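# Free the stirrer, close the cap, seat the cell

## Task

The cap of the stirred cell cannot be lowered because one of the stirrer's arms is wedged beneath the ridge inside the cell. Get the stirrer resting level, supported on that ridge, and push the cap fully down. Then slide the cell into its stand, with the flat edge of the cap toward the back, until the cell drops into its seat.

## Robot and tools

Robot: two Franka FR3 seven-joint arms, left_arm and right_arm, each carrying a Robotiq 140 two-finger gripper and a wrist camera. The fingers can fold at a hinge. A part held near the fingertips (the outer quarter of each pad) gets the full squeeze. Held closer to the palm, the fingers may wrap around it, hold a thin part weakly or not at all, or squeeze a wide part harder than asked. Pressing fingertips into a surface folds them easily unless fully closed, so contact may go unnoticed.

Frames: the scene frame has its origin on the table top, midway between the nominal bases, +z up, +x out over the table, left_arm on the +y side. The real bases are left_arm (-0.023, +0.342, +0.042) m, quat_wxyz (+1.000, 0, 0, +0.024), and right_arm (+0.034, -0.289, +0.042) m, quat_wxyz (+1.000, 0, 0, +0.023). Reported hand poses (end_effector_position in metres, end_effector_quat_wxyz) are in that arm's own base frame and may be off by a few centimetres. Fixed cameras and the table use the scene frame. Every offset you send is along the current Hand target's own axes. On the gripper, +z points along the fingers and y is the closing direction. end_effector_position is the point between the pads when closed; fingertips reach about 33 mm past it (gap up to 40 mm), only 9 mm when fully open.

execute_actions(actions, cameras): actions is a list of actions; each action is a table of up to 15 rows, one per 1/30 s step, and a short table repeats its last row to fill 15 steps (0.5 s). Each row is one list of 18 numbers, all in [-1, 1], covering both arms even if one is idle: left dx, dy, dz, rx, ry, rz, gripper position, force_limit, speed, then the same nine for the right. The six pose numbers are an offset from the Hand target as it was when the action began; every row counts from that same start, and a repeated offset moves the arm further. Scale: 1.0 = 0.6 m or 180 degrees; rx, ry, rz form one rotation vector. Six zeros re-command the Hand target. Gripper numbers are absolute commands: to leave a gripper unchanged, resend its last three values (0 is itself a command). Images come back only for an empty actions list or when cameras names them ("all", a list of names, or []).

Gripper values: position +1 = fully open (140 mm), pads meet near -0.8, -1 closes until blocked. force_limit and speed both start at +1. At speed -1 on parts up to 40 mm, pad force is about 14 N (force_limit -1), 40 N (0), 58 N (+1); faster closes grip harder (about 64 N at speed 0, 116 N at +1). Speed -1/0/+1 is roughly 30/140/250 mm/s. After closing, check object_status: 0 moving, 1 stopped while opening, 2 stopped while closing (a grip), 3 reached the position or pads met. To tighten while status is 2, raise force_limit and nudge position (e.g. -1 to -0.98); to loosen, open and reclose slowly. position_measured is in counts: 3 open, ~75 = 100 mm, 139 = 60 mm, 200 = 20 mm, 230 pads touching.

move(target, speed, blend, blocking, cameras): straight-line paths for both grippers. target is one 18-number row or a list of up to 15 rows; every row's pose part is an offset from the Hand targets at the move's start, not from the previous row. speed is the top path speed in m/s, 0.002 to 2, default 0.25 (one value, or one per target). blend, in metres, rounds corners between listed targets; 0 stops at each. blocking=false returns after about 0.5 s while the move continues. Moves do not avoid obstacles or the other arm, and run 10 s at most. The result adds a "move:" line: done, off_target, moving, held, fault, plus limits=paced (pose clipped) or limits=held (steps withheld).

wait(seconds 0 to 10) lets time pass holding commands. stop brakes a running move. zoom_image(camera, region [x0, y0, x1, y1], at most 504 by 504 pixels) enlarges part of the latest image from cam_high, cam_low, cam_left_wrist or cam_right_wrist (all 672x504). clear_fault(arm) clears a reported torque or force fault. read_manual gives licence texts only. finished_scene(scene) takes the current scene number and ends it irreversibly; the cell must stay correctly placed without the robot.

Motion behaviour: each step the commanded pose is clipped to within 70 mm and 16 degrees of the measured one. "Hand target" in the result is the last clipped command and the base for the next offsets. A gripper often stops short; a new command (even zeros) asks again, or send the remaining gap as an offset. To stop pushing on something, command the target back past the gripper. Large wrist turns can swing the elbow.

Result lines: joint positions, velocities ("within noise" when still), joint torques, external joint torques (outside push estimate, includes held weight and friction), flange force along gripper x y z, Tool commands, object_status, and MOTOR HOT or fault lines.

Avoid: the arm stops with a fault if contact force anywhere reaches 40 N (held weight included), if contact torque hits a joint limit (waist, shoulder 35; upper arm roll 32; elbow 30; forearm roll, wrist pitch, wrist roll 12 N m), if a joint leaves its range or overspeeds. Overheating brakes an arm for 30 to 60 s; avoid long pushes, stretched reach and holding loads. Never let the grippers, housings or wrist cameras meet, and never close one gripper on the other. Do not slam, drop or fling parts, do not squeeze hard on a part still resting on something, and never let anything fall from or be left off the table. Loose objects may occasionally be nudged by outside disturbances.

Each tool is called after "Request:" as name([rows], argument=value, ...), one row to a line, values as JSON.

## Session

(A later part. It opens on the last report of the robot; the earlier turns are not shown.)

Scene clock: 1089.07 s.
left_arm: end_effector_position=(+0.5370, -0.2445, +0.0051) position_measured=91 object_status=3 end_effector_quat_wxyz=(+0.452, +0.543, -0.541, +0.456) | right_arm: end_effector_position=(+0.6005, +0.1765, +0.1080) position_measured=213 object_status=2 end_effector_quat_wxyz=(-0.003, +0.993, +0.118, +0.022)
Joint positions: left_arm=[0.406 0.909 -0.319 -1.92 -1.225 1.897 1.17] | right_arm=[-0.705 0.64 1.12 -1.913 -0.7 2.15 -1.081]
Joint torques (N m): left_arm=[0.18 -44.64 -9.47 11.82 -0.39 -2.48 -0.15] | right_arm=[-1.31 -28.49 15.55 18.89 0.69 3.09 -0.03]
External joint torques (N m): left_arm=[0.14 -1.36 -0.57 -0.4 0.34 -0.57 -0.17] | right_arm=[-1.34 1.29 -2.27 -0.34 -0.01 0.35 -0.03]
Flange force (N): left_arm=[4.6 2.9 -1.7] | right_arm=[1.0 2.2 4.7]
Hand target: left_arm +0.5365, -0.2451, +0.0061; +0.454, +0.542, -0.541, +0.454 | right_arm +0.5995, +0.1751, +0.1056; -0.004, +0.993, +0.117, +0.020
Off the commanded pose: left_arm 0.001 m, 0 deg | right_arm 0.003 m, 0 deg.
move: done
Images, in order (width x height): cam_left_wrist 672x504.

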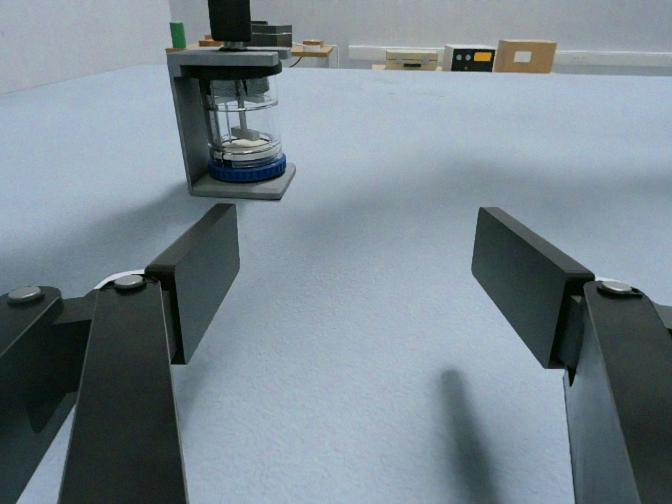

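Request:
zoom_image(camera="cam_left_wrist", region=[160, 36, 310, 216])

Request:
wait(seconds=0, cameras=["cam_high", "cam_right_wrist","cam_low"])

Request:
zoom_image(camera="cam_high", region=[280, 280, 330, 340])

Request:
zoom_image(camera="cam_low", region=[240, 220, 300, 280])

Request:
zoom_image(camera="cam_right_wrist", region=[250, 110, 460, 320])

Scaled by 2.800 from the camera's 672x504 image, which has a finer 960x720 frame.

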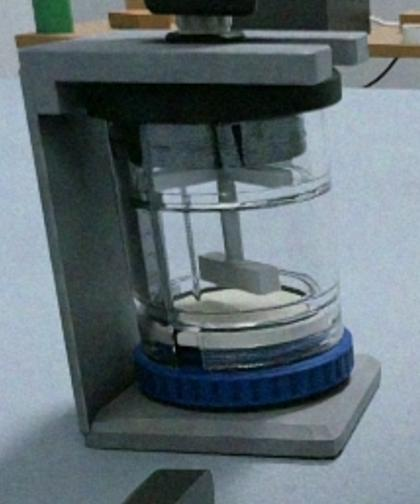

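Scene clock: 1103.07 s.
left_arm: end_effector_position=(+0.5370, -0.2445, +0.0051) position_measured=91 object_status=3 end_effector_quat_wxyz=(+0.452, +0.543, -0.541, +0.456) | right_arm: end_effector_position=(+0.6004, +0.1765, +0.1080) position_measured=213 object_status=2 end_effector_quat_wxyz=(-0.003, +0.993, +0.118, +0.022)
Joint positions: left_arm=[0.406 0.909 -0.319 -1.92 -1.225 1.897 1.17] | right_arm=[-0.705 0.64 1.12 -1.913 -0.7 2.15 -1.081]
Joint torques (N m): left_arm=[0.15 -44.61 -9.46 11.83 -0.38 -2.47 -0.1] | right_arm=[-1.49 -28.41 15.63 18.78 0.68 3.06 0.03]
External joint torques (N m): left_arm=[0.27 -1.34 -0.42 -0.38 0.34 -0.55 -0.13] | right_arm=[-1.59 1.31 -2.22 -0.37 -0.01 0.32 0.03]
Flange force (N): left_arm=[4.4 2.9 -1.9] | right_arm=[0.1 2.5 4.4]
Hand target: left_arm +0.5365, -0.2451, +0.0061; +0.454, +0.542, -0.541, +0.454 | right_arm +0.5995, +0.1751, +0.1056; -0.004, +0.993, +0.117, +0.020
Tool commands: left_gripper/position=+0.3 left_gripper/force_limit=-1.0 left_gripper/speed=-0.6 right_gripper/position=-1.0 right_gripper/force_limit=+0.15 right_gripper/speed=-1.0
Off the commanded pose: left_arm 0.001 m, 0 deg | right_arm 0.003 m, 0 deg.
Images, in order (width x height): cam_high 672x504, cam_low 672x504, cam_right_wrist 672x504.

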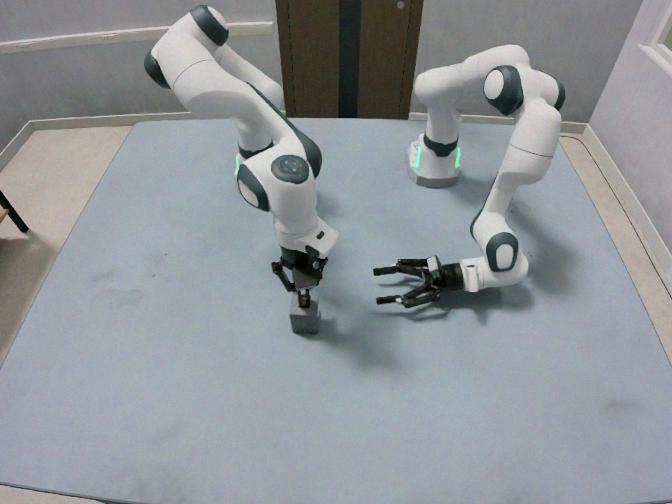

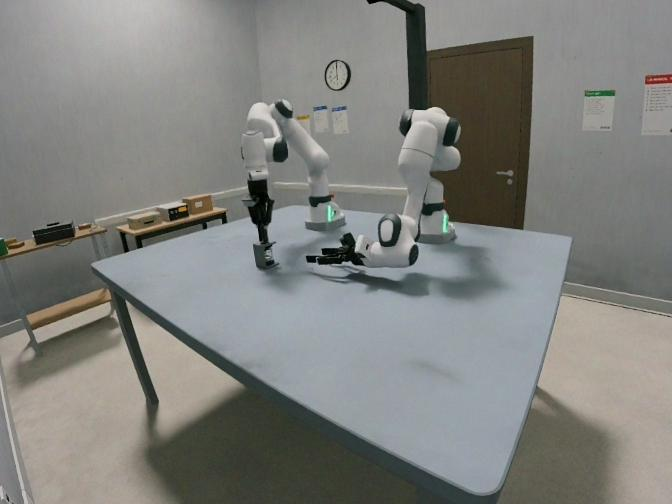

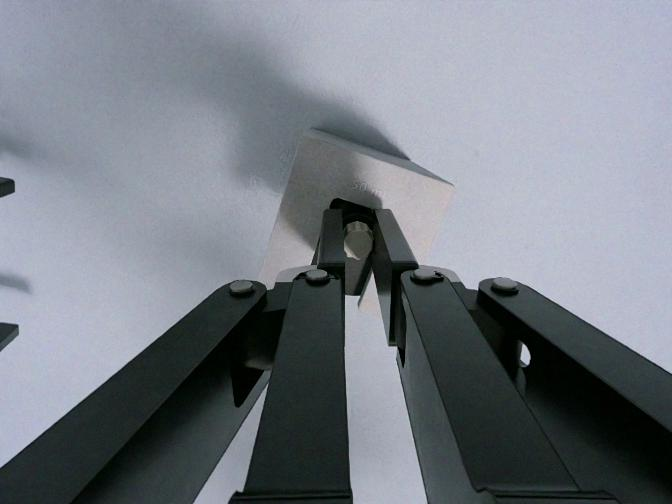

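Scaled by 8.400 from the camera's 672x504 image, which has a finer 960x720 frame.

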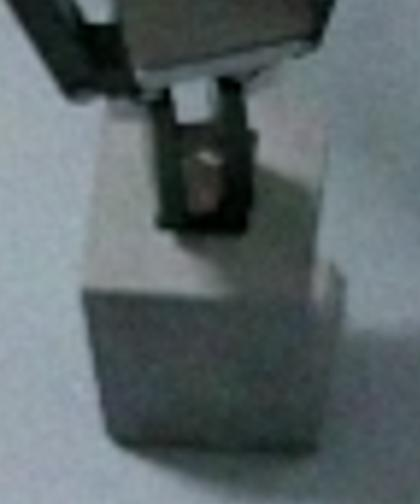

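Scaled by 8.400 from the camera's 672x504 image, which has a finer 960x720 frame.

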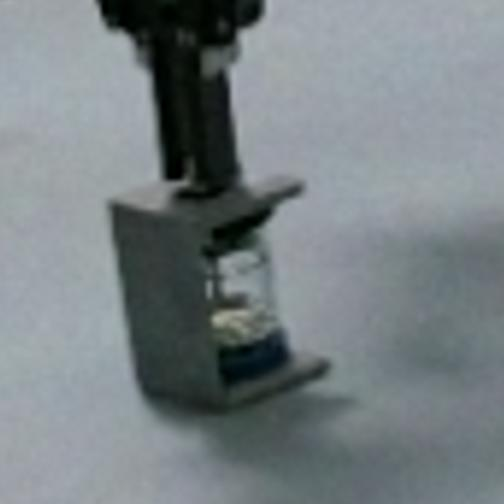

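Scaled by 2.400 from the camera's 672x504 image, which has a finer 960x720 frame.

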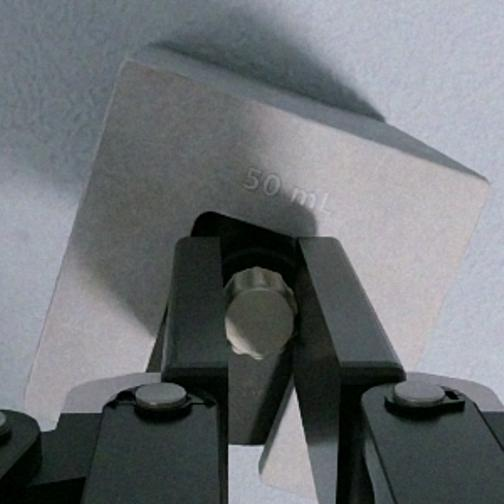

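Request:
move([
  [0,0,0,0,0,0,0.3,-1,-0.6,-0.002,-0.0,-0.0035,0,0,0,-1,0.15,-1],
  [0,0,0,0,0,0,0.3,-1,-0.6,-0.0045,-0.0016,-0.0035,0,0,0,-1,0.15,-1],
  [0,0,0,0,0,0,0.3,-1,-0.6,-0.0045,-0.0016,0,0,0,0,-1,0.15,-1],
], speed=0.02, cameras=["cam_left_wrist"])

Request:
zoom_image(camera="cam_left_wrist", region=[160, 36, 310, 216])

Scene clock: 1143.87 s.
left_arm: end_effector_position=(+0.5370, -0.2445, +0.0051) position_measured=91 object_status=3 end_effector_quat_wxyz=(+0.452, +0.543, -0.541, +0.456) | right_arm: end_effector_position=(+0.5981, +0.1754, +0.1079) position_measured=213 object_status=2 end_effector_quat_wxyz=(-0.004, +0.993, +0.118, +0.021)
Joint positions: left_arm=[0.406 0.909 -0.319 -1.92 -1.225 1.897 1.17] | right_arm=[-0.717 0.638 1.129 -1.923 -0.7 2.153 -1.081]
Joint velocities: left_arm=[within noise] | right_arm=[0 0 -0.001 0 0.001 0.003 0.001]
Joint torques (N m): left_arm=[0.16 -44.66 -9.5 11.84 -0.38 -2.48 -0.08] | right_arm=[-0.45 -29.01 15.59 18.48 0.45 2.61 0.28]
External joint torques (N m): left_arm=[0.17 -1.26 -0.52 -0.45 0.35 -0.56 -0.11] | right_arm=[-0.46 0.37 -2.22 -0.75 -0.25 -0.14 0.27]
Flange force (N): left_arm=[4.3 3.0 -1.7] | right_arm=[1.0 0.2 4.6]
Hand target: left_arm +0.5365, -0.2451, +0.0061; +0.454, +0.542, -0.541, +0.454 | right_arm +0.5966, +0.1754, +0.1055; -0.004, +0.993, +0.117, +0.020
Off the commanded pose: left_arm 0.001 m, 0 deg | right_arm 0.003 m, 0 deg.
move: done
Images, in order (width x height): cam_left_wrist 672x504.

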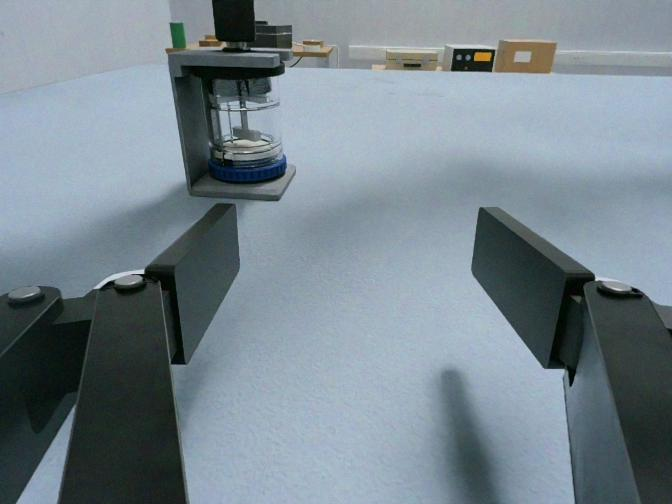

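Scaled by 2.800 from the camera's 672x504 image, which has a finer 960x720 frame.

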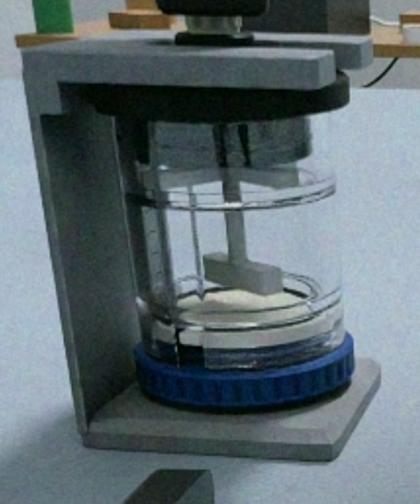

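Request:
execute_actions([
  [[0,0,0,0,0,0,0.3,-1,-0.6,0.0022,0.0008,-0.0035,0,0,0,-1,0.15,-1]],
  [[0,0,0,0,0,0,0.3,-1,-0.6,0,0,0,0,0,0,-0.6,-0.4,-0.6]],
  [[0,0,0,0,0,0,0.3,-1,-0.6,0,0,0,0,0,0,-0.6,-0.4,-0.6]],
])

Request:
move(target=[0,0,0,0,0,0,0.3,-1,-0.6,0.0,0,-0.08,0,0,0,-0.6,-0.4,-0.6], speed=0.05, cameras=["all"])

Request:
zoom_image(camera="cam_left_wrist", region=[160, 36, 310, 216])

Request:
zoom_image(camera="cam_right_wrist", region=[250, 110, 460, 320])

Scene clock: 1157.33 s.
left_arm: end_effector_position=(+0.5370, -0.2445, +0.0051) position_measured=91 object_status=3 end_effector_quat_wxyz=(+0.452, +0.543, -0.541, +0.456) | right_arm: end_effector_position=(+0.5987, +0.1752, +0.1080) position_measured=205 object_status=3 end_effector_quat_wxyz=(-0.004, +0.993, +0.118, +0.022)
Joint positions: left_arm=[0.406 0.909 -0.319 -1.92 -1.225 1.897 1.17] | right_arm=[-0.716 0.638 1.127 -1.921 -0.7 2.153 -1.081]
Joint torques (N m): left_arm=[0.18 -44.63 -9.51 11.79 -0.39 -2.47 -0.07] | right_arm=[-0.39 -29.8 16.74 20.69 1.11 2.58 0.03]
External joint torques (N m): left_arm=[0.26 -1.41 -0.49 -0.4 0.34 -0.55 -0.1] | right_arm=[-0.26 -0.5 -0.91 1.5 0.42 -0.15 0.03]
External joint torques at the end of the 1st action: left_arm=[0.28 -1.34 -0.45 -0.42 0.34 -0.54 -0.14] | right_arm=[-0.06 -0.37 -0.97 1.62 0.39 -0.17 0.08]
External joint torques at the end of the 2nd action: left_arm=[0.24 -1.35 -0.46 -0.38 0.35 -0.55 -0.13] | right_arm=[-0.4 -0.41 -1.07 1.49 0.38 -0.18 0.03]
Flange force (N): left_arm=[4.6 3.1 -1.8] | right_arm=[6.0 0.1 -0.8]
Flange force at the end of the 1st action (N): left_arm=[4.5 3.1 -1.9] | right_arm=[7.6 -0.4 -0.2]
Flange force at the end of the 2nd action (N): left_arm=[4.4 2.9 -1.8] | right_arm=[6.1 0.3 -0.5]
Hand target: left_arm +0.5365, -0.2451, +0.0061; +0.454, +0.542, -0.541, +0.454 | right_arm +0.5979, +0.1753, +0.1076; -0.004, +0.993, +0.117, +0.020
Off the commanded pose: left_arm 0.001 m, 0 deg | right_arm 0.001 m, 0 deg.

Scene clock: 1158.90 s.
left_arm: end_effector_position=(+0.5370, -0.2445, +0.0051) position_measured=91 object_status=3 end_effector_quat_wxyz=(+0.452, +0.543, -0.541, +0.456) | right_arm: end_effector_position=(+0.5968, +0.1758, +0.1553) position_measured=205 object_status=3 end_effector_quat_wxyz=(-0.005, +0.993, +0.116, +0.022)
Joint positions: left_arm=[0.406 0.909 -0.319 -1.92 -1.225 1.897 1.17] | right_arm=[-0.777 0.586 1.218 -1.893 -0.636 2.073 -1.111]
Joint velocities: left_arm=[within noise] | right_arm=[-0.001 0 -0.001 -0.001 -0.001 -0.004 -0.004]
Joint torques (N m): left_arm=[0.19 -44.61 -9.48 11.79 -0.37 -2.48 -0.12] | right_arm=[-1.18 -27.36 16.71 21.7 1.26 2.43 -0.22]
External joint torques (N m): left_arm=[0.15 -1.37 -0.58 -0.39 0.35 -0.56 -0.15] | right_arm=[-1.16 -0.79 -0.38 1.43 0.54 -0.31 -0.22]
Flange force (N): left_arm=[4.6 2.9 -1.7] | right_arm=[0.7 2.2 -4.2]
Hand target: left_arm +0.5365, -0.2451, +0.0061; +0.454, +0.542, -0.541, +0.454 | right_arm +0.5961, +0.1746, +0.1556; -0.004, +0.993, +0.117, +0.020
Off the commanded pose: left_arm 0.001 m, 0 deg | right_arm 0.001 m, 0 deg.
move: done

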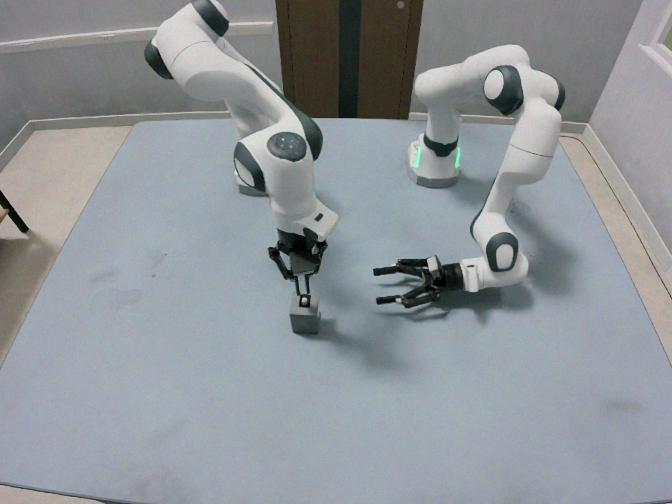

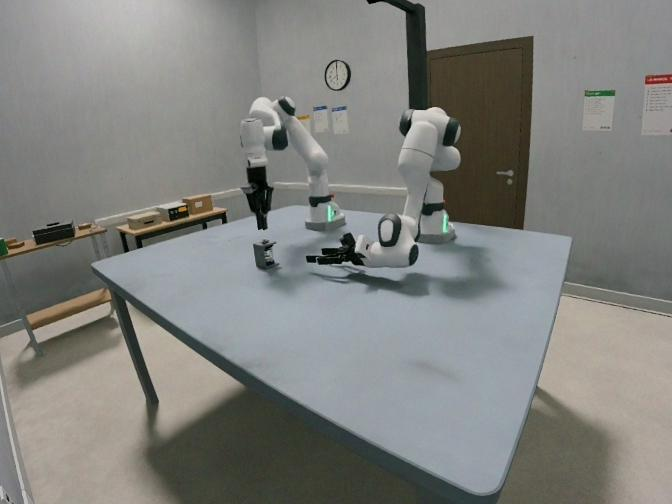

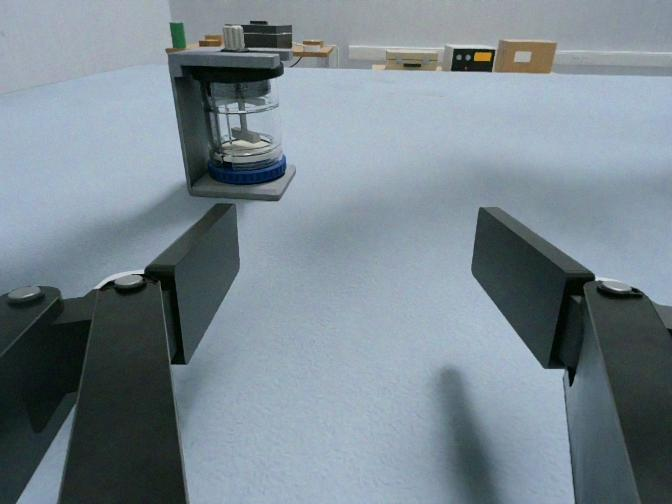

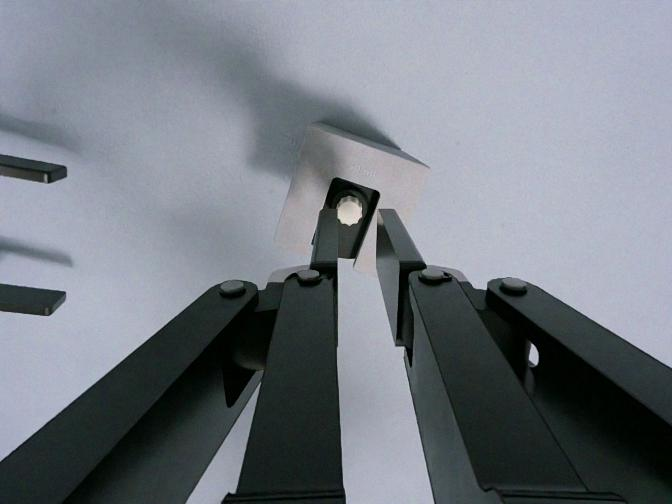

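Scaled by 2.800 from the camera's 672x504 image, which has a finer 960x720 frame.

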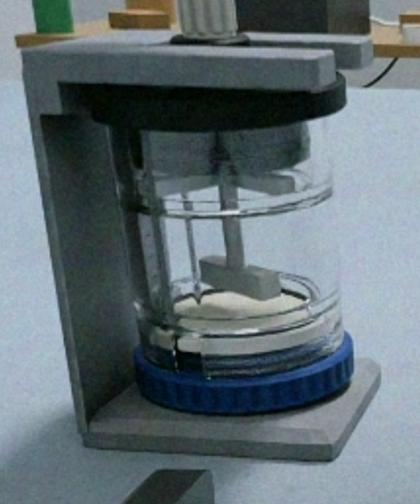

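Scaled by 2.400 from the camera's 672x504 image, which has a finer 960x720 frame.

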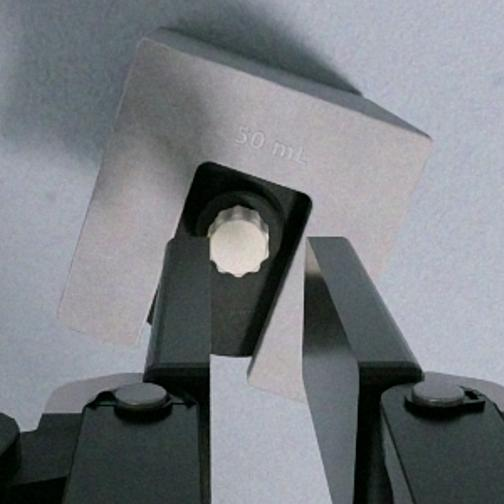

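Request:
zoom_image(camera="cam_left_wrist", region=[160, 40, 300, 100])

Request:
zoom_image(camera="cam_left_wrist", region=[180, 150, 300, 210])

Scaled by 3.600 from the camera's 672x504 image, which has a finer 960x720 frame.

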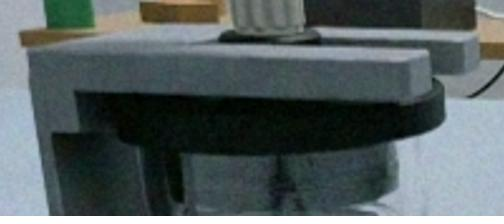

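Scaled by 4.200 from the camera's 672x504 image, which has a finer 960x720 frame.

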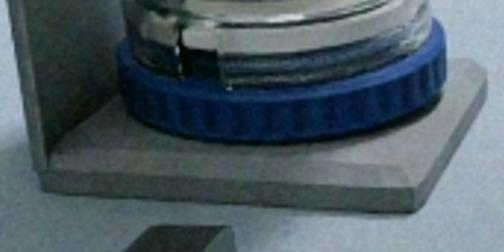

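Request:
move(target=[-0.0237,-0.0917,0.106,0,0,0,0.3,-1,-0.6,0,0,-0.05,0,0,0,-0.6,-0.4,-0.6], speed=0.12, cameras=["cam_left_wrist","cam_right_wrist"])

Request:
zoom_image(camera="cam_left_wrist", region=[200, 0, 480, 280])

Scene clock: 1175.97 s.
left_arm: end_effector_position=(+0.5909, -0.3052, -0.0175) position_measured=91 object_status=3 end_effector_quat_wxyz=(+0.454, +0.539, -0.544, +0.456) | right_arm: end_effector_position=(+0.5955, +0.1753, +0.1852) position_measured=205 object_status=3 end_effector_quat_wxyz=(-0.004, +0.993, +0.116, +0.021)
Joint positions: left_arm=[0.285 1.068 -0.343 -1.68 -1.255 1.947 1.091] | right_arm=[-0.815 0.56 1.275 -1.865 -0.602 2.017 -1.132]
Joint velocities: left_arm=[-0.001 0 0.002 -0.001 0.001 0 -0.006] | right_arm=[within noise]
Joint torques (N m): left_arm=[-0.24 -47.87 -10.81 13.6 -1.54 -1.75 -0.14] | right_arm=[-1.25 -25.69 16.48 22.44 1.15 2.49 -0.14]
External joint torques (N m): left_arm=[0.01 -0.46 0.01 -0.27 -0.74 0.1 -0.17] | right_arm=[-1.27 -0.75 -0.25 1.61 0.4 -0.26 -0.15]
Flange force (N): left_arm=[2.2 2.1 0.4] | right_arm=[0.3 2.3 -4.5]
Hand target: left_arm +0.5916, -0.3051, -0.0191; +0.454, +0.542, -0.541, +0.454 | right_arm +0.5949, +0.1742, +0.1856; -0.004, +0.993, +0.117, +0.020
Off the commanded pose: left_arm 0.002 m, 0 deg | right_arm 0.001 m, 0 deg.
move: done
Images, in order (width x height): cam_left_wrist 672x504, cam_right_wrist 672x504.

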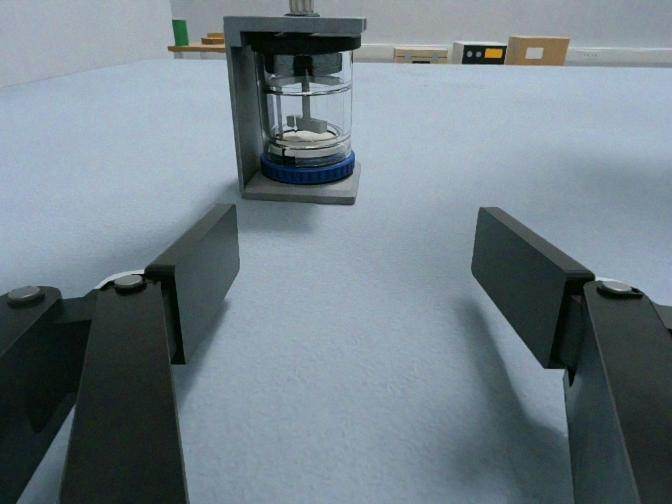

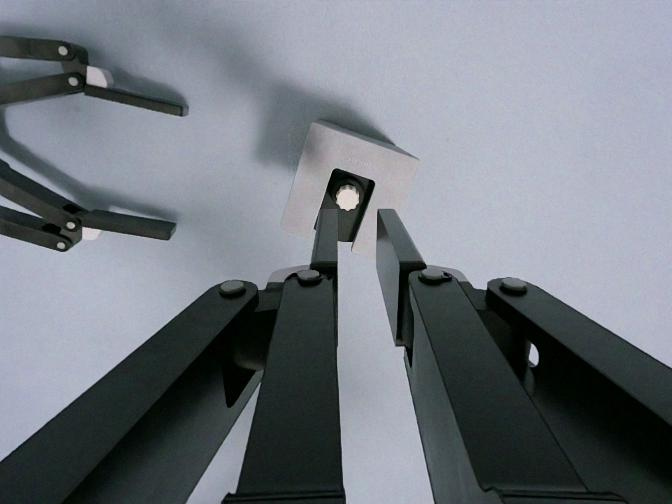

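Scaled by 1.800 from the camera's 672x504 image, which has a finer 960x720 frame.

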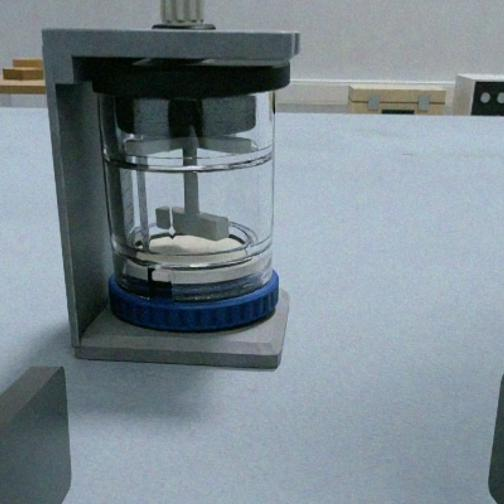

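Request:
zoom_image(camera="cam_left_wrist", region=[220, 8, 380, 78])

Request:
zoom_image(camera="cam_left_wrist", region=[230, 140, 370, 210])

Request:
zoom_image(camera="cam_right_wrist", region=[260, 100, 440, 280])

Scaled by 3.150 from the camera's 672x504 image, which has a finer 960x720 frame.

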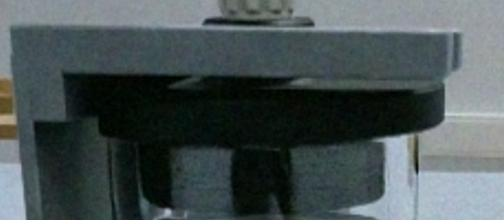

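Scaled by 3.600 from the camera's 672x504 image, which has a finer 960x720 frame.

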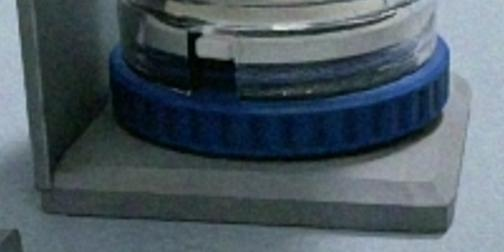

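Scaled by 2.800 from the camera's 672x504 image, which has a finer 960x720 frame.

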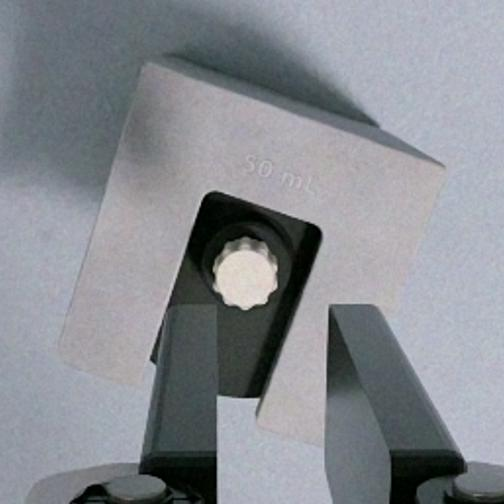

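Request:
move(target=[0.013,0.0,0.08,0,0,0,0.3,-1,-0.6,0,0,0,0,0,0,-0.6,-0.4,-0.6], speed=0.1, cameras=["cam_left_wrist"])

Request:
zoom_image(camera="cam_left_wrist", region=[230, 0, 400, 70])

Request:
zoom_image(camera="cam_left_wrist", region=[230, 150, 400, 250])

Scene clock: 1204.43 s.
left_arm: end_effector_position=(+0.5905, -0.3546, -0.0180) position_measured=91 object_status=3 end_effector_quat_wxyz=(+0.455, +0.540, -0.543, +0.455) | right_arm: end_effector_position=(+0.5954, +0.1753, +0.1852) position_measured=205 object_status=3 end_effector_quat_wxyz=(-0.004, +0.993, +0.117, +0.021)
Joint positions: left_arm=[0.223 1.085 -0.378 -1.666 -1.307 2.009 1.089] | right_arm=[-0.815 0.56 1.275 -1.865 -0.602 2.017 -1.132]
Joint velocities: left_arm=[0.001 0 -0.001 0 -0.001 0.004 -0.001] | right_arm=[within noise]
Joint torques (N m): left_arm=[0.16 -48.05 -11.88 13.62 -1.47 -1.73 0.05] | right_arm=[-1.2 -25.65 16.48 22.4 1.13 2.46 -0.14]
External joint torques (N m): left_arm=[0.13 -0.46 -0.3 -0.35 -0.72 0.11 0.02] | right_arm=[-1.11 -0.79 -0.15 1.57 0.39 -0.28 -0.14]
Flange force (N): left_arm=[2.4 3.2 0.2] | right_arm=[0.5 2.0 -4.5]
Hand target: left_arm +0.5917, -0.3538, -0.0198; +0.454, +0.542, -0.541, +0.454 | right_arm +0.5949, +0.1742, +0.1856; -0.004, +0.993, +0.117, +0.020
Off the commanded pose: left_arm 0.002 m, 0 deg | right_arm 0.001 m, 0 deg.
move: done
Images, in order (width x height): cam_left_wrist 672x504.

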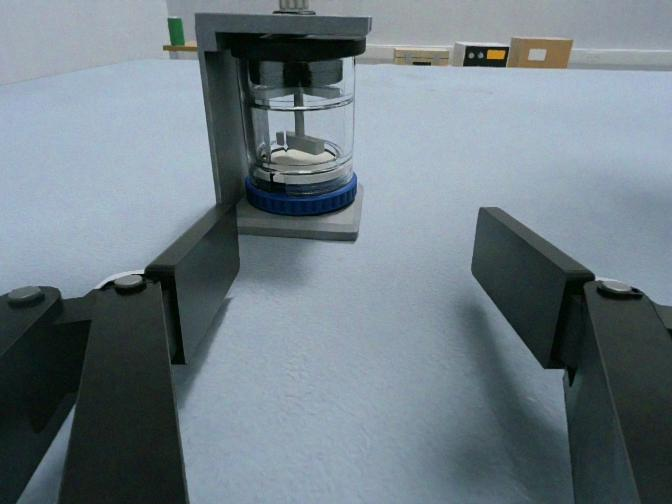

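Scaled by 2.965 from the camera's 672x504 image, which has a finer 960x720 frame.

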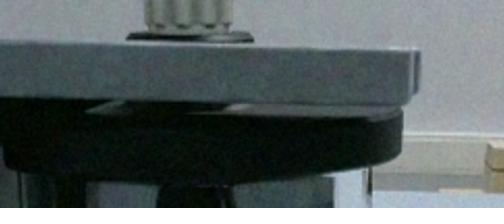

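Scaled by 2.965 from the camera's 672x504 image, which has a finer 960x720 frame.

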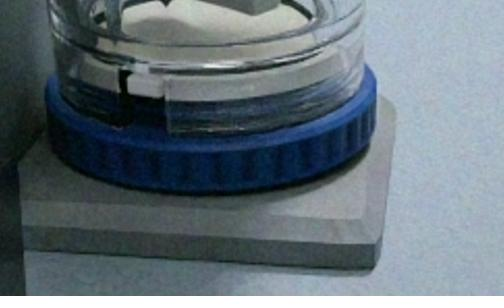

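Request:
move(target=[0,0,0,0,0,0,0.3,-1,-0.6,0.0105,-0.003,0.075,0,-0.0128,0,-0.5,-0.4,-0.6], speed=0.08, cameras=["cam_right_wrist"])

Request:
zoom_image(camera="cam_right_wrist", region=[250, 110, 460, 320])

Scene clock: 1227.07 s.
left_arm: end_effector_position=(+0.5906, -0.3545, -0.0183) position_measured=91 object_status=3 end_effector_quat_wxyz=(+0.455, +0.540, -0.543, +0.455) | right_arm: end_effector_position=(+0.6010, +0.1774, +0.1404) position_measured=192 object_status=3 end_effector_quat_wxyz=(-0.002, +0.993, +0.119, -0.002)
Joint positions: left_arm=[0.223 1.085 -0.378 -1.666 -1.307 2.01 1.089] | right_arm=[-0.694 0.643 1.155 -1.821 -0.648 2.017 -1.12]
Joint velocities: left_arm=[within noise] | right_arm=[0.001 0.001 -0.005 0.001 0 0 0.003]
Joint torques (N m): left_arm=[0.2 -47.99 -12.07 13.61 -1.42 -1.75 0.04] | right_arm=[0.1 -31.2 17.11 21.39 0.36 2.61 0.22]
External joint torques (N m): left_arm=[0.24 -0.55 -0.48 -0.27 -0.67 0.09 0.01] | right_arm=[0.06 -0.81 -1.05 1.62 -0.4 -0.03 0.23]
Flange force (N): left_arm=[2.6 3.1 0.1] | right_arm=[8.0 -0.8 -0.3]
Hand target: left_arm +0.5917, -0.3538, -0.0198; +0.454, +0.542, -0.541, +0.454 | right_arm +0.6024, +0.1780, +0.1408; -0.002, +0.993, +0.117, +0.000
Off the commanded pose: left_arm 0.002 m, 0 deg | right_arm 0.002 m, 0 deg.
move: done
Images, in order (width x height): cam_right_wrist 672x504.

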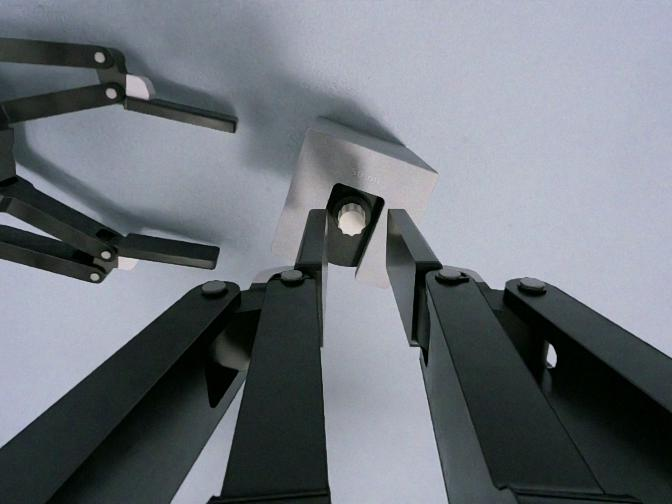

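Scaled by 2.400 from the camera's 672x504 image, which has a finer 960x720 frame.

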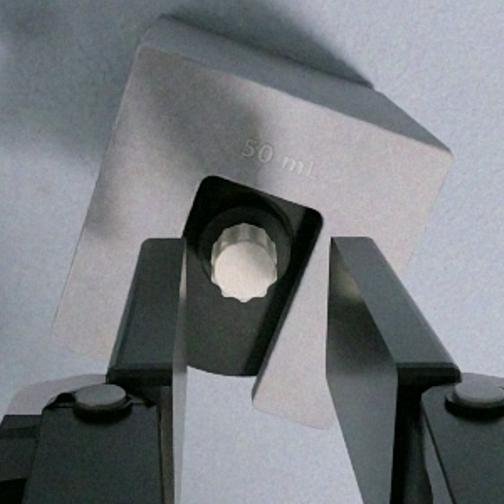

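Request:
move(target=[0,0,0,0,0,0,0.3,-1,-0.6,-0.0028,0.0008,0.0545,0,0,0,-0.5,-0.4,-0.6], speed=0.06)

Request:
execute_actions([
  [[0,0,0,0,0,0,0.3,-1,-0.6,0,0,0,0,0,0,-1,0.15,-1]],
  [[0,0,0,0,0,0,0.3,-1,-0.6,0,0,0,0,0,0,-1,0.15,-1]],
  [[0,0,0,0,0,0,0.3,-1,-0.6,0,0,0,0,0,0,-1,0.15,-1]],
], cameras=["cam_left_wrist","cam_right_wrist"])

Request:
zoom_image(camera="cam_left_wrist", region=[180, 0, 400, 250])

Scene clock: 1250.10 s.
left_arm: end_effector_position=(+0.5906, -0.3545, -0.0183) position_measured=91 object_status=3 end_effector_quat_wxyz=(+0.455, +0.540, -0.543, +0.455) | right_arm: end_effector_position=(+0.5998, +0.1761, +0.1082) position_measured=192 object_status=3 end_effector_quat_wxyz=(-0.002, +0.993, +0.119, -0.002)
Joint positions: left_arm=[0.223 1.085 -0.378 -1.666 -1.307 2.01 1.089] | right_arm=[-0.669 0.673 1.107 -1.851 -0.685 2.074 -1.099]
Joint velocities: left_arm=[within noise] | right_arm=[-0.001 0 -0.001 0 0 0.004 0.004]
Joint torques (N m): left_arm=[0.19 -48 -12.04 13.63 -1.42 -1.75 0.02] | right_arm=[-0.22 -32.4 17.4 20.06 0.21 2.88 0.19]
External joint torques (N m): left_arm=[0.26 -0.71 -0.47 -0.16 -0.68 0.09 -0.01] | right_arm=[-0.34 -0.82 -1.13 0.99 -0.52 0.24 0.19]
Flange force (N): left_arm=[2.7 2.9 0.0] | right_arm=[3.4 0.1 1.0]
Hand target: left_arm +0.5917, -0.3538, -0.0198; +0.454, +0.542, -0.541, +0.454 | right_arm +0.6008, +0.1773, +0.1081; -0.002, +0.993, +0.117, +0.000
Off the commanded pose: left_arm 0.002 m, 0 deg | right_arm 0.002 m, 0 deg.
move: done

Scene clock: 1251.80 s.
left_arm: end_effector_position=(+0.5906, -0.3545, -0.0183) position_measured=91 object_status=3 end_effector_quat_wxyz=(+0.455, +0.540, -0.543, +0.455) | right_arm: end_effector_position=(+0.6001, +0.1767, +0.1082) position_measured=213 object_status=2 end_effector_quat_wxyz=(-0.002, +0.993, +0.118, -0.002)
Joint positions: left_arm=[0.223 1.085 -0.378 -1.666 -1.307 2.01 1.089] | right_arm=[-0.669 0.673 1.107 -1.851 -0.685 2.076 -1.097]
Joint torques (N m): left_arm=[0.17 -47.97 -12.09 13.64 -1.42 -1.75 0.03] | right_arm=[-0.47 -32.25 16.95 19.53 0.33 2.8 0.18]
External joint torques (N m): left_arm=[0.02 -0.23 -0.55 -0.45 -0.67 0.08 0] | right_arm=[-0.57 -0.74 -1.53 0.51 -0.4 0.16 0.18]
External joint torques at the end of the 1st action: left_arm=[0.01 -0.57 -0.62 -0.3 -0.66 0.06 0] | right_arm=[-0.56 -0.8 -1.34 0.97 -0.39 0.22 0.32]
External joint torques at the end of the 2nd action: left_arm=[-0.01 -0.47 -0.67 -0.31 -0.67 0.07 0] | right_arm=[-0.55 -0.64 -1.59 0.5 -0.39 0.13 0.17]
Flange force (N): left_arm=[2.1 3.1 0.5] | right_arm=[1.6 0.6 1.5]
Flange force at the end of the 1st action (N): left_arm=[2.7 3.1 0.4] | right_arm=[2.9 0.3 1.0]
Flange force at the end of the 2nd action (N): left_arm=[2.5 2.9 0.5] | right_arm=[2.0 0.6 1.6]
Hand target: left_arm +0.5917, -0.3538, -0.0198; +0.454, +0.542, -0.541, +0.454 | right_arm +0.6008, +0.1773, +0.1081; -0.002, +0.993, +0.117, +0.000
Off the commanded pose: left_arm 0.002 m, 0 deg | right_arm 0.001 m, 0 deg.
Images, in order (width x height): cam_left_wrist 672x504, cam_right_wrist 672x504.

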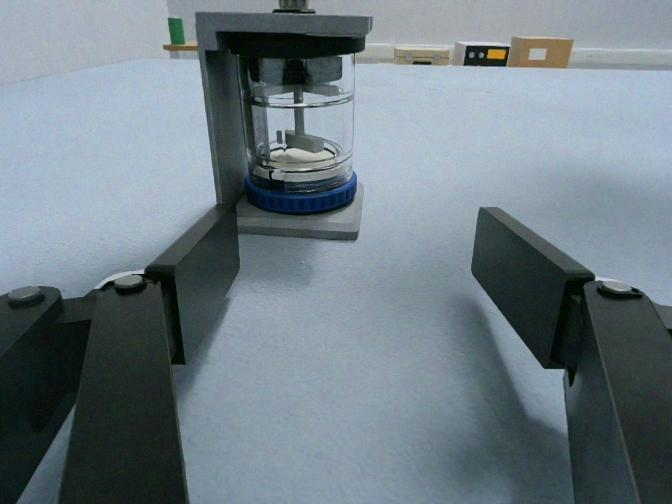

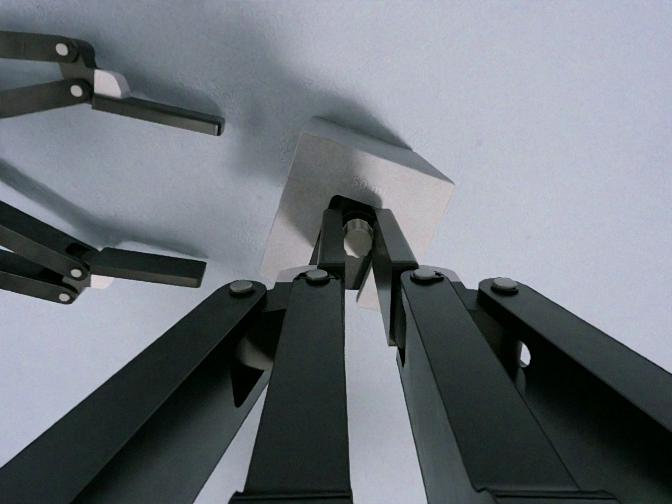

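Scaled by 2.016 from the camera's 672x504 image, which has a finer 960x720 frame.

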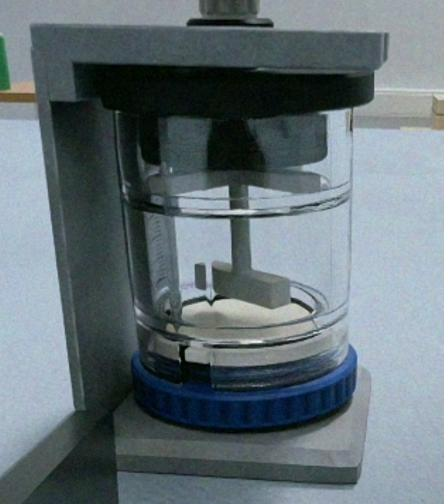

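Request:
move([
  [0,0,0,0,0,0,0.3,-1,-0.6,0,0,0.0035,0,0,0,-1,0.15,-1],
  [0,0,0,0,0,0,0.3,-1,-0.6,-0.0024,-0.0008,0.0035,0,0,0,-1,0.15,-1],
], speed=0.01, cameras=["cam_left_wrist"])

Request:
zoom_image(camera="cam_left_wrist", region=[180, 0, 400, 250])

Scene clock: 1259.53 s.
left_arm: end_effector_position=(+0.5906, -0.3545, -0.0183) position_measured=91 object_status=3 end_effector_quat_wxyz=(+0.455, +0.540, -0.543, +0.455) | right_arm: end_effector_position=(+0.6000, +0.1778, +0.1080) position_measured=213 object_status=2 end_effector_quat_wxyz=(-0.001, +0.993, +0.119, +0.000)
Joint positions: left_arm=[0.223 1.085 -0.378 -1.666 -1.307 2.01 1.089] | right_arm=[-0.668 0.67 1.106 -1.855 -0.686 2.081 -1.095]
Joint velocities: left_arm=[within noise] | right_arm=[0 0 0.001 -0.003 0 0.003 0]
Joint torques (N m): left_arm=[0.19 -47.99 -12.08 13.64 -1.41 -1.75 0.04] | right_arm=[-0.93 -30.69 16.66 18.18 0.53 2.88 0.17]
External joint torques (N m): left_arm=[0.23 -0.46 -0.46 -0.3 -0.66 0.09 0.01] | right_arm=[-0.79 0.7 -1.57 -0.95 -0.19 0.24 0.17]
Flange force (N): left_arm=[2.4 3.0 0.1] | right_arm=[-2.3 1.1 3.8]
Hand target: left_arm +0.5917, -0.3538, -0.0198; +0.454, +0.542, -0.541, +0.454 | right_arm +0.5993, +0.1774, +0.1060; -0.002, +0.993, +0.117, +0.000
Off the commanded pose: left_arm 0.002 m, 0 deg | right_arm 0.002 m, 0 deg.
move: done
Images, in order (width x height): cam_left_wrist 672x504.

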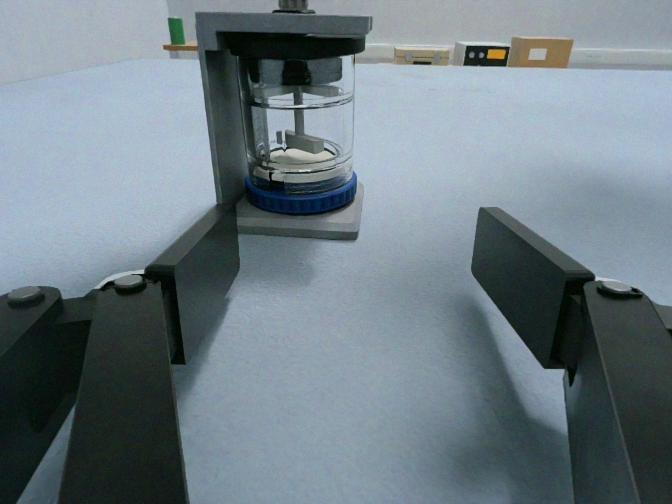

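Scaled by 2.016 from the camera's 672x504 image, which has a finer 960x720 frame.

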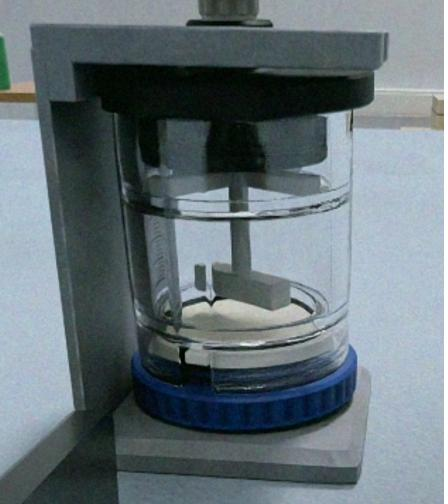

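Request:
zoom_image(camera="cam_left_wrist", region=[230, 0, 400, 70])

Request:
zoom_image(camera="cam_left_wrist", region=[230, 150, 400, 250])

Request:
zoom_image(camera="cam_right_wrist", region=[250, 110, 460, 320])

Scaled by 2.965 from the camera's 672x504 image, which has a finer 960x720 frame.

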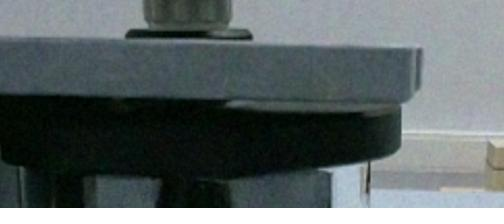

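Scaled by 2.965 from the camera's 672x504 image, which has a finer 960x720 frame.

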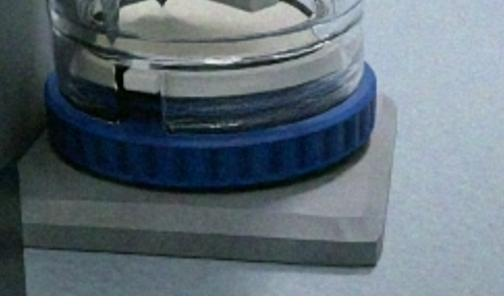

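This scene's latest camera images include none from cam_right_wrist. They are from: cam_left_wrist. cam_right_wrist's image comes with the result of a call that names it in "cameras".

Request:
move([
  [0,0,0,0,0,0,0.3,-1,-0.6,0,0,-0.0065,0,0,0,-1,0.15,-1],
  [0,0,0,0,0,0,0.3,-1,-0.6,-0.0005,-0.0003,-0.0065,0,0,0,-1,0.15,-1],
  [0,0,0,0,0,0,0.3,-1,-0.6,-0.0005,-0.0003,0,0,0,0,-1,0.15,-1],
], speed=0.015, cameras=["cam_left_wrist","cam_right_wrist"])

Request:
zoom_image(camera="cam_left_wrist", region=[230, 150, 400, 250])

Request:
zoom_image(camera="cam_right_wrist", region=[250, 110, 460, 320])

Scene clock: 1276.13 s.
left_arm: end_effector_position=(+0.5906, -0.3545, -0.0183) position_measured=91 object_status=3 end_effector_quat_wxyz=(+0.455, +0.540, -0.543, +0.455) | right_arm: end_effector_position=(+0.5987, +0.1776, +0.1070) position_measured=213 object_status=2 end_effector_quat_wxyz=(-0.002, +0.993, +0.119, -0.001)
Joint positions: left_arm=[0.223 1.085 -0.378 -1.666 -1.307 2.01 1.089] | right_arm=[-0.67 0.669 1.106 -1.859 -0.685 2.084 -1.095]
Joint velocities: left_arm=[within noise] | right_arm=[0.005 -0.001 -0.004 -0.001 0 0.006 0]
Joint torques (N m): left_arm=[0.2 -47.95 -12.07 13.64 -1.42 -1.74 0.04] | right_arm=[-1.25 -32.09 16.92 19.79 0.29 2.41 0.23]
External joint torques (N m): left_arm=[0.08 -0.52 -0.59 -0.26 -0.68 0.08 0.01] | right_arm=[-1.19 -0.7 -1.42 0.62 -0.43 -0.25 0.23]
Flange force (N): left_arm=[2.5 2.9 0.4] | right_arm=[0.7 1.5 0.2]
Hand target: left_arm +0.5917, -0.3538, -0.0198; +0.454, +0.542, -0.541, +0.454 | right_arm +0.5990, +0.1776, +0.1060; -0.002, +0.993, +0.117, +0.000
Off the commanded pose: left_arm 0.002 m, 0 deg | right_arm 0.001 m, 0 deg.
move: done
Images, in order (width x height): cam_left_wrist 672x504, cam_right_wrist 672x504.

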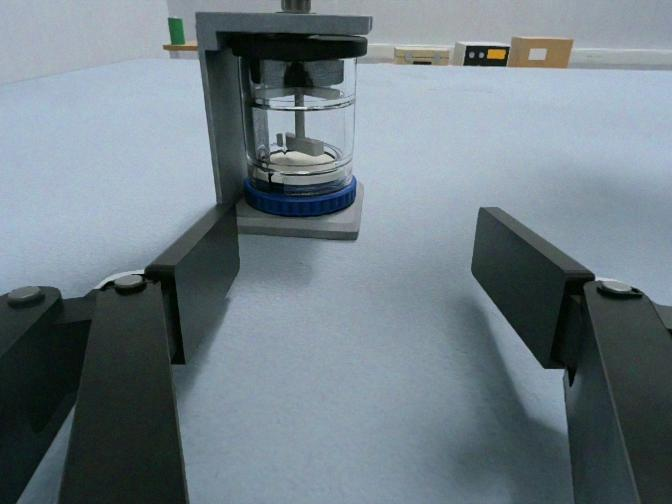

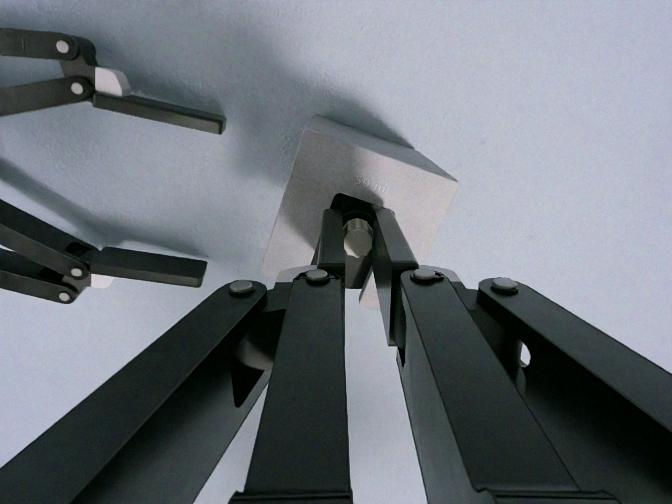

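Scaled by 2.965 from the camera's 672x504 image, which has a finer 960x720 frame.

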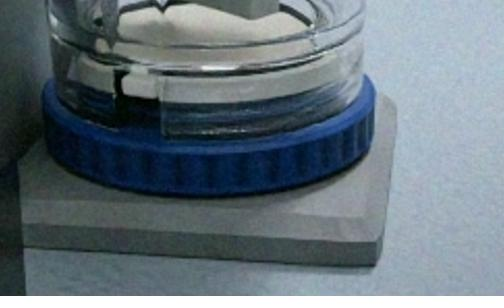

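Scaled by 2.400 from the camera's 672x504 image, which has a finer 960x720 frame.

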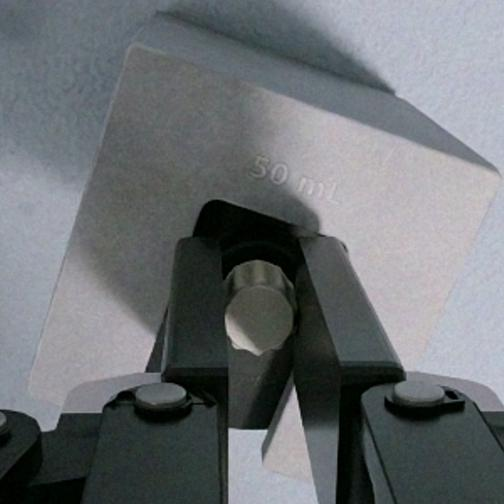

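Request:
move(target=[0,0,0,0,0,0,0.3,-1,-0.6,0,0,0.0045,0,0,0,-1,0.15,-1], speed=0.015, cameras=["cam_left_wrist","cam_right_wrist"])

Request:
zoom_image(camera="cam_left_wrist", region=[180, 0, 400, 250])

Scene clock: 1282.90 s.
left_arm: end_effector_position=(+0.5906, -0.3545, -0.0183) position_measured=91 object_status=3 end_effector_quat_wxyz=(+0.455, +0.540, -0.543, +0.455) | right_arm: end_effector_position=(+0.5995, +0.1776, +0.1062) position_measured=213 object_status=2 end_effector_quat_wxyz=(-0.002, +0.993, +0.118, +0.000)
Joint positions: left_arm=[0.223 1.085 -0.378 -1.666 -1.307 2.01 1.089] | right_arm=[-0.668 0.669 1.103 -1.859 -0.686 2.087 -1.095]
Joint torques (N m): left_arm=[0.19 -48.01 -12.1 13.63 -1.41 -1.75 0.03] | right_arm=[0.08 -30.22 15.16 18.25 -0.03 2.87 0.24]
External joint torques (N m): left_arm=[0.29 -0.45 -0.44 -0.3 -0.66 0.09 0] | right_arm=[0.03 1.3 -3.24 -0.87 -0.75 0.21 0.24]
Flange force (N): left_arm=[2.4 3.0 0.0] | right_arm=[5.5 -0.6 8.6]
Hand target: left_arm +0.5917, -0.3538, -0.0198; +0.454, +0.542, -0.541, +0.454 | right_arm +0.5990, +0.1776, +0.1033; -0.002, +0.993, +0.117, +0.000
Off the commanded pose: left_arm 0.002 m, 0 deg | right_arm 0.003 m, 0 deg.
move: done
Images, in order (width x height): cam_left_wrist 672x504, cam_right_wrist 672x504.

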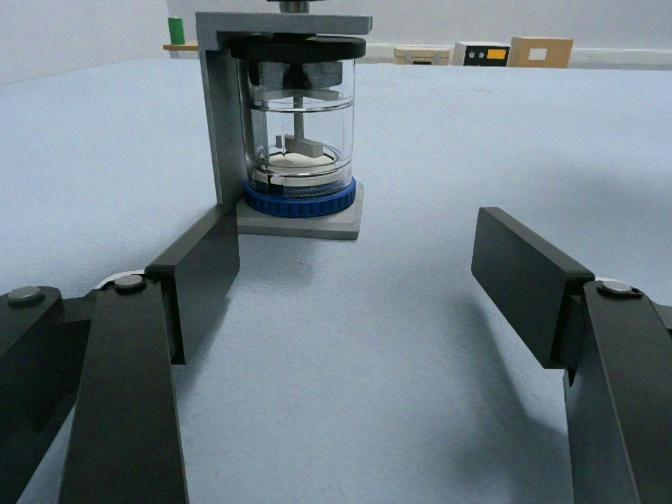

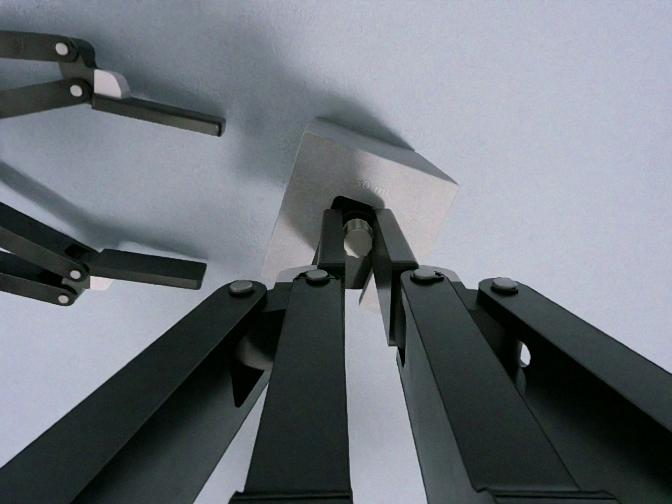

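Scaled by 2.016 from the camera's 672x504 image, which has a finer 960x720 frame.

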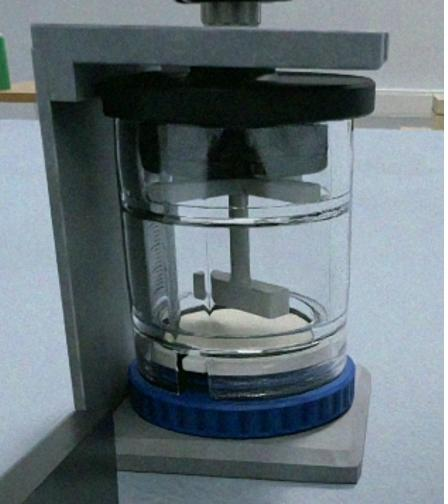

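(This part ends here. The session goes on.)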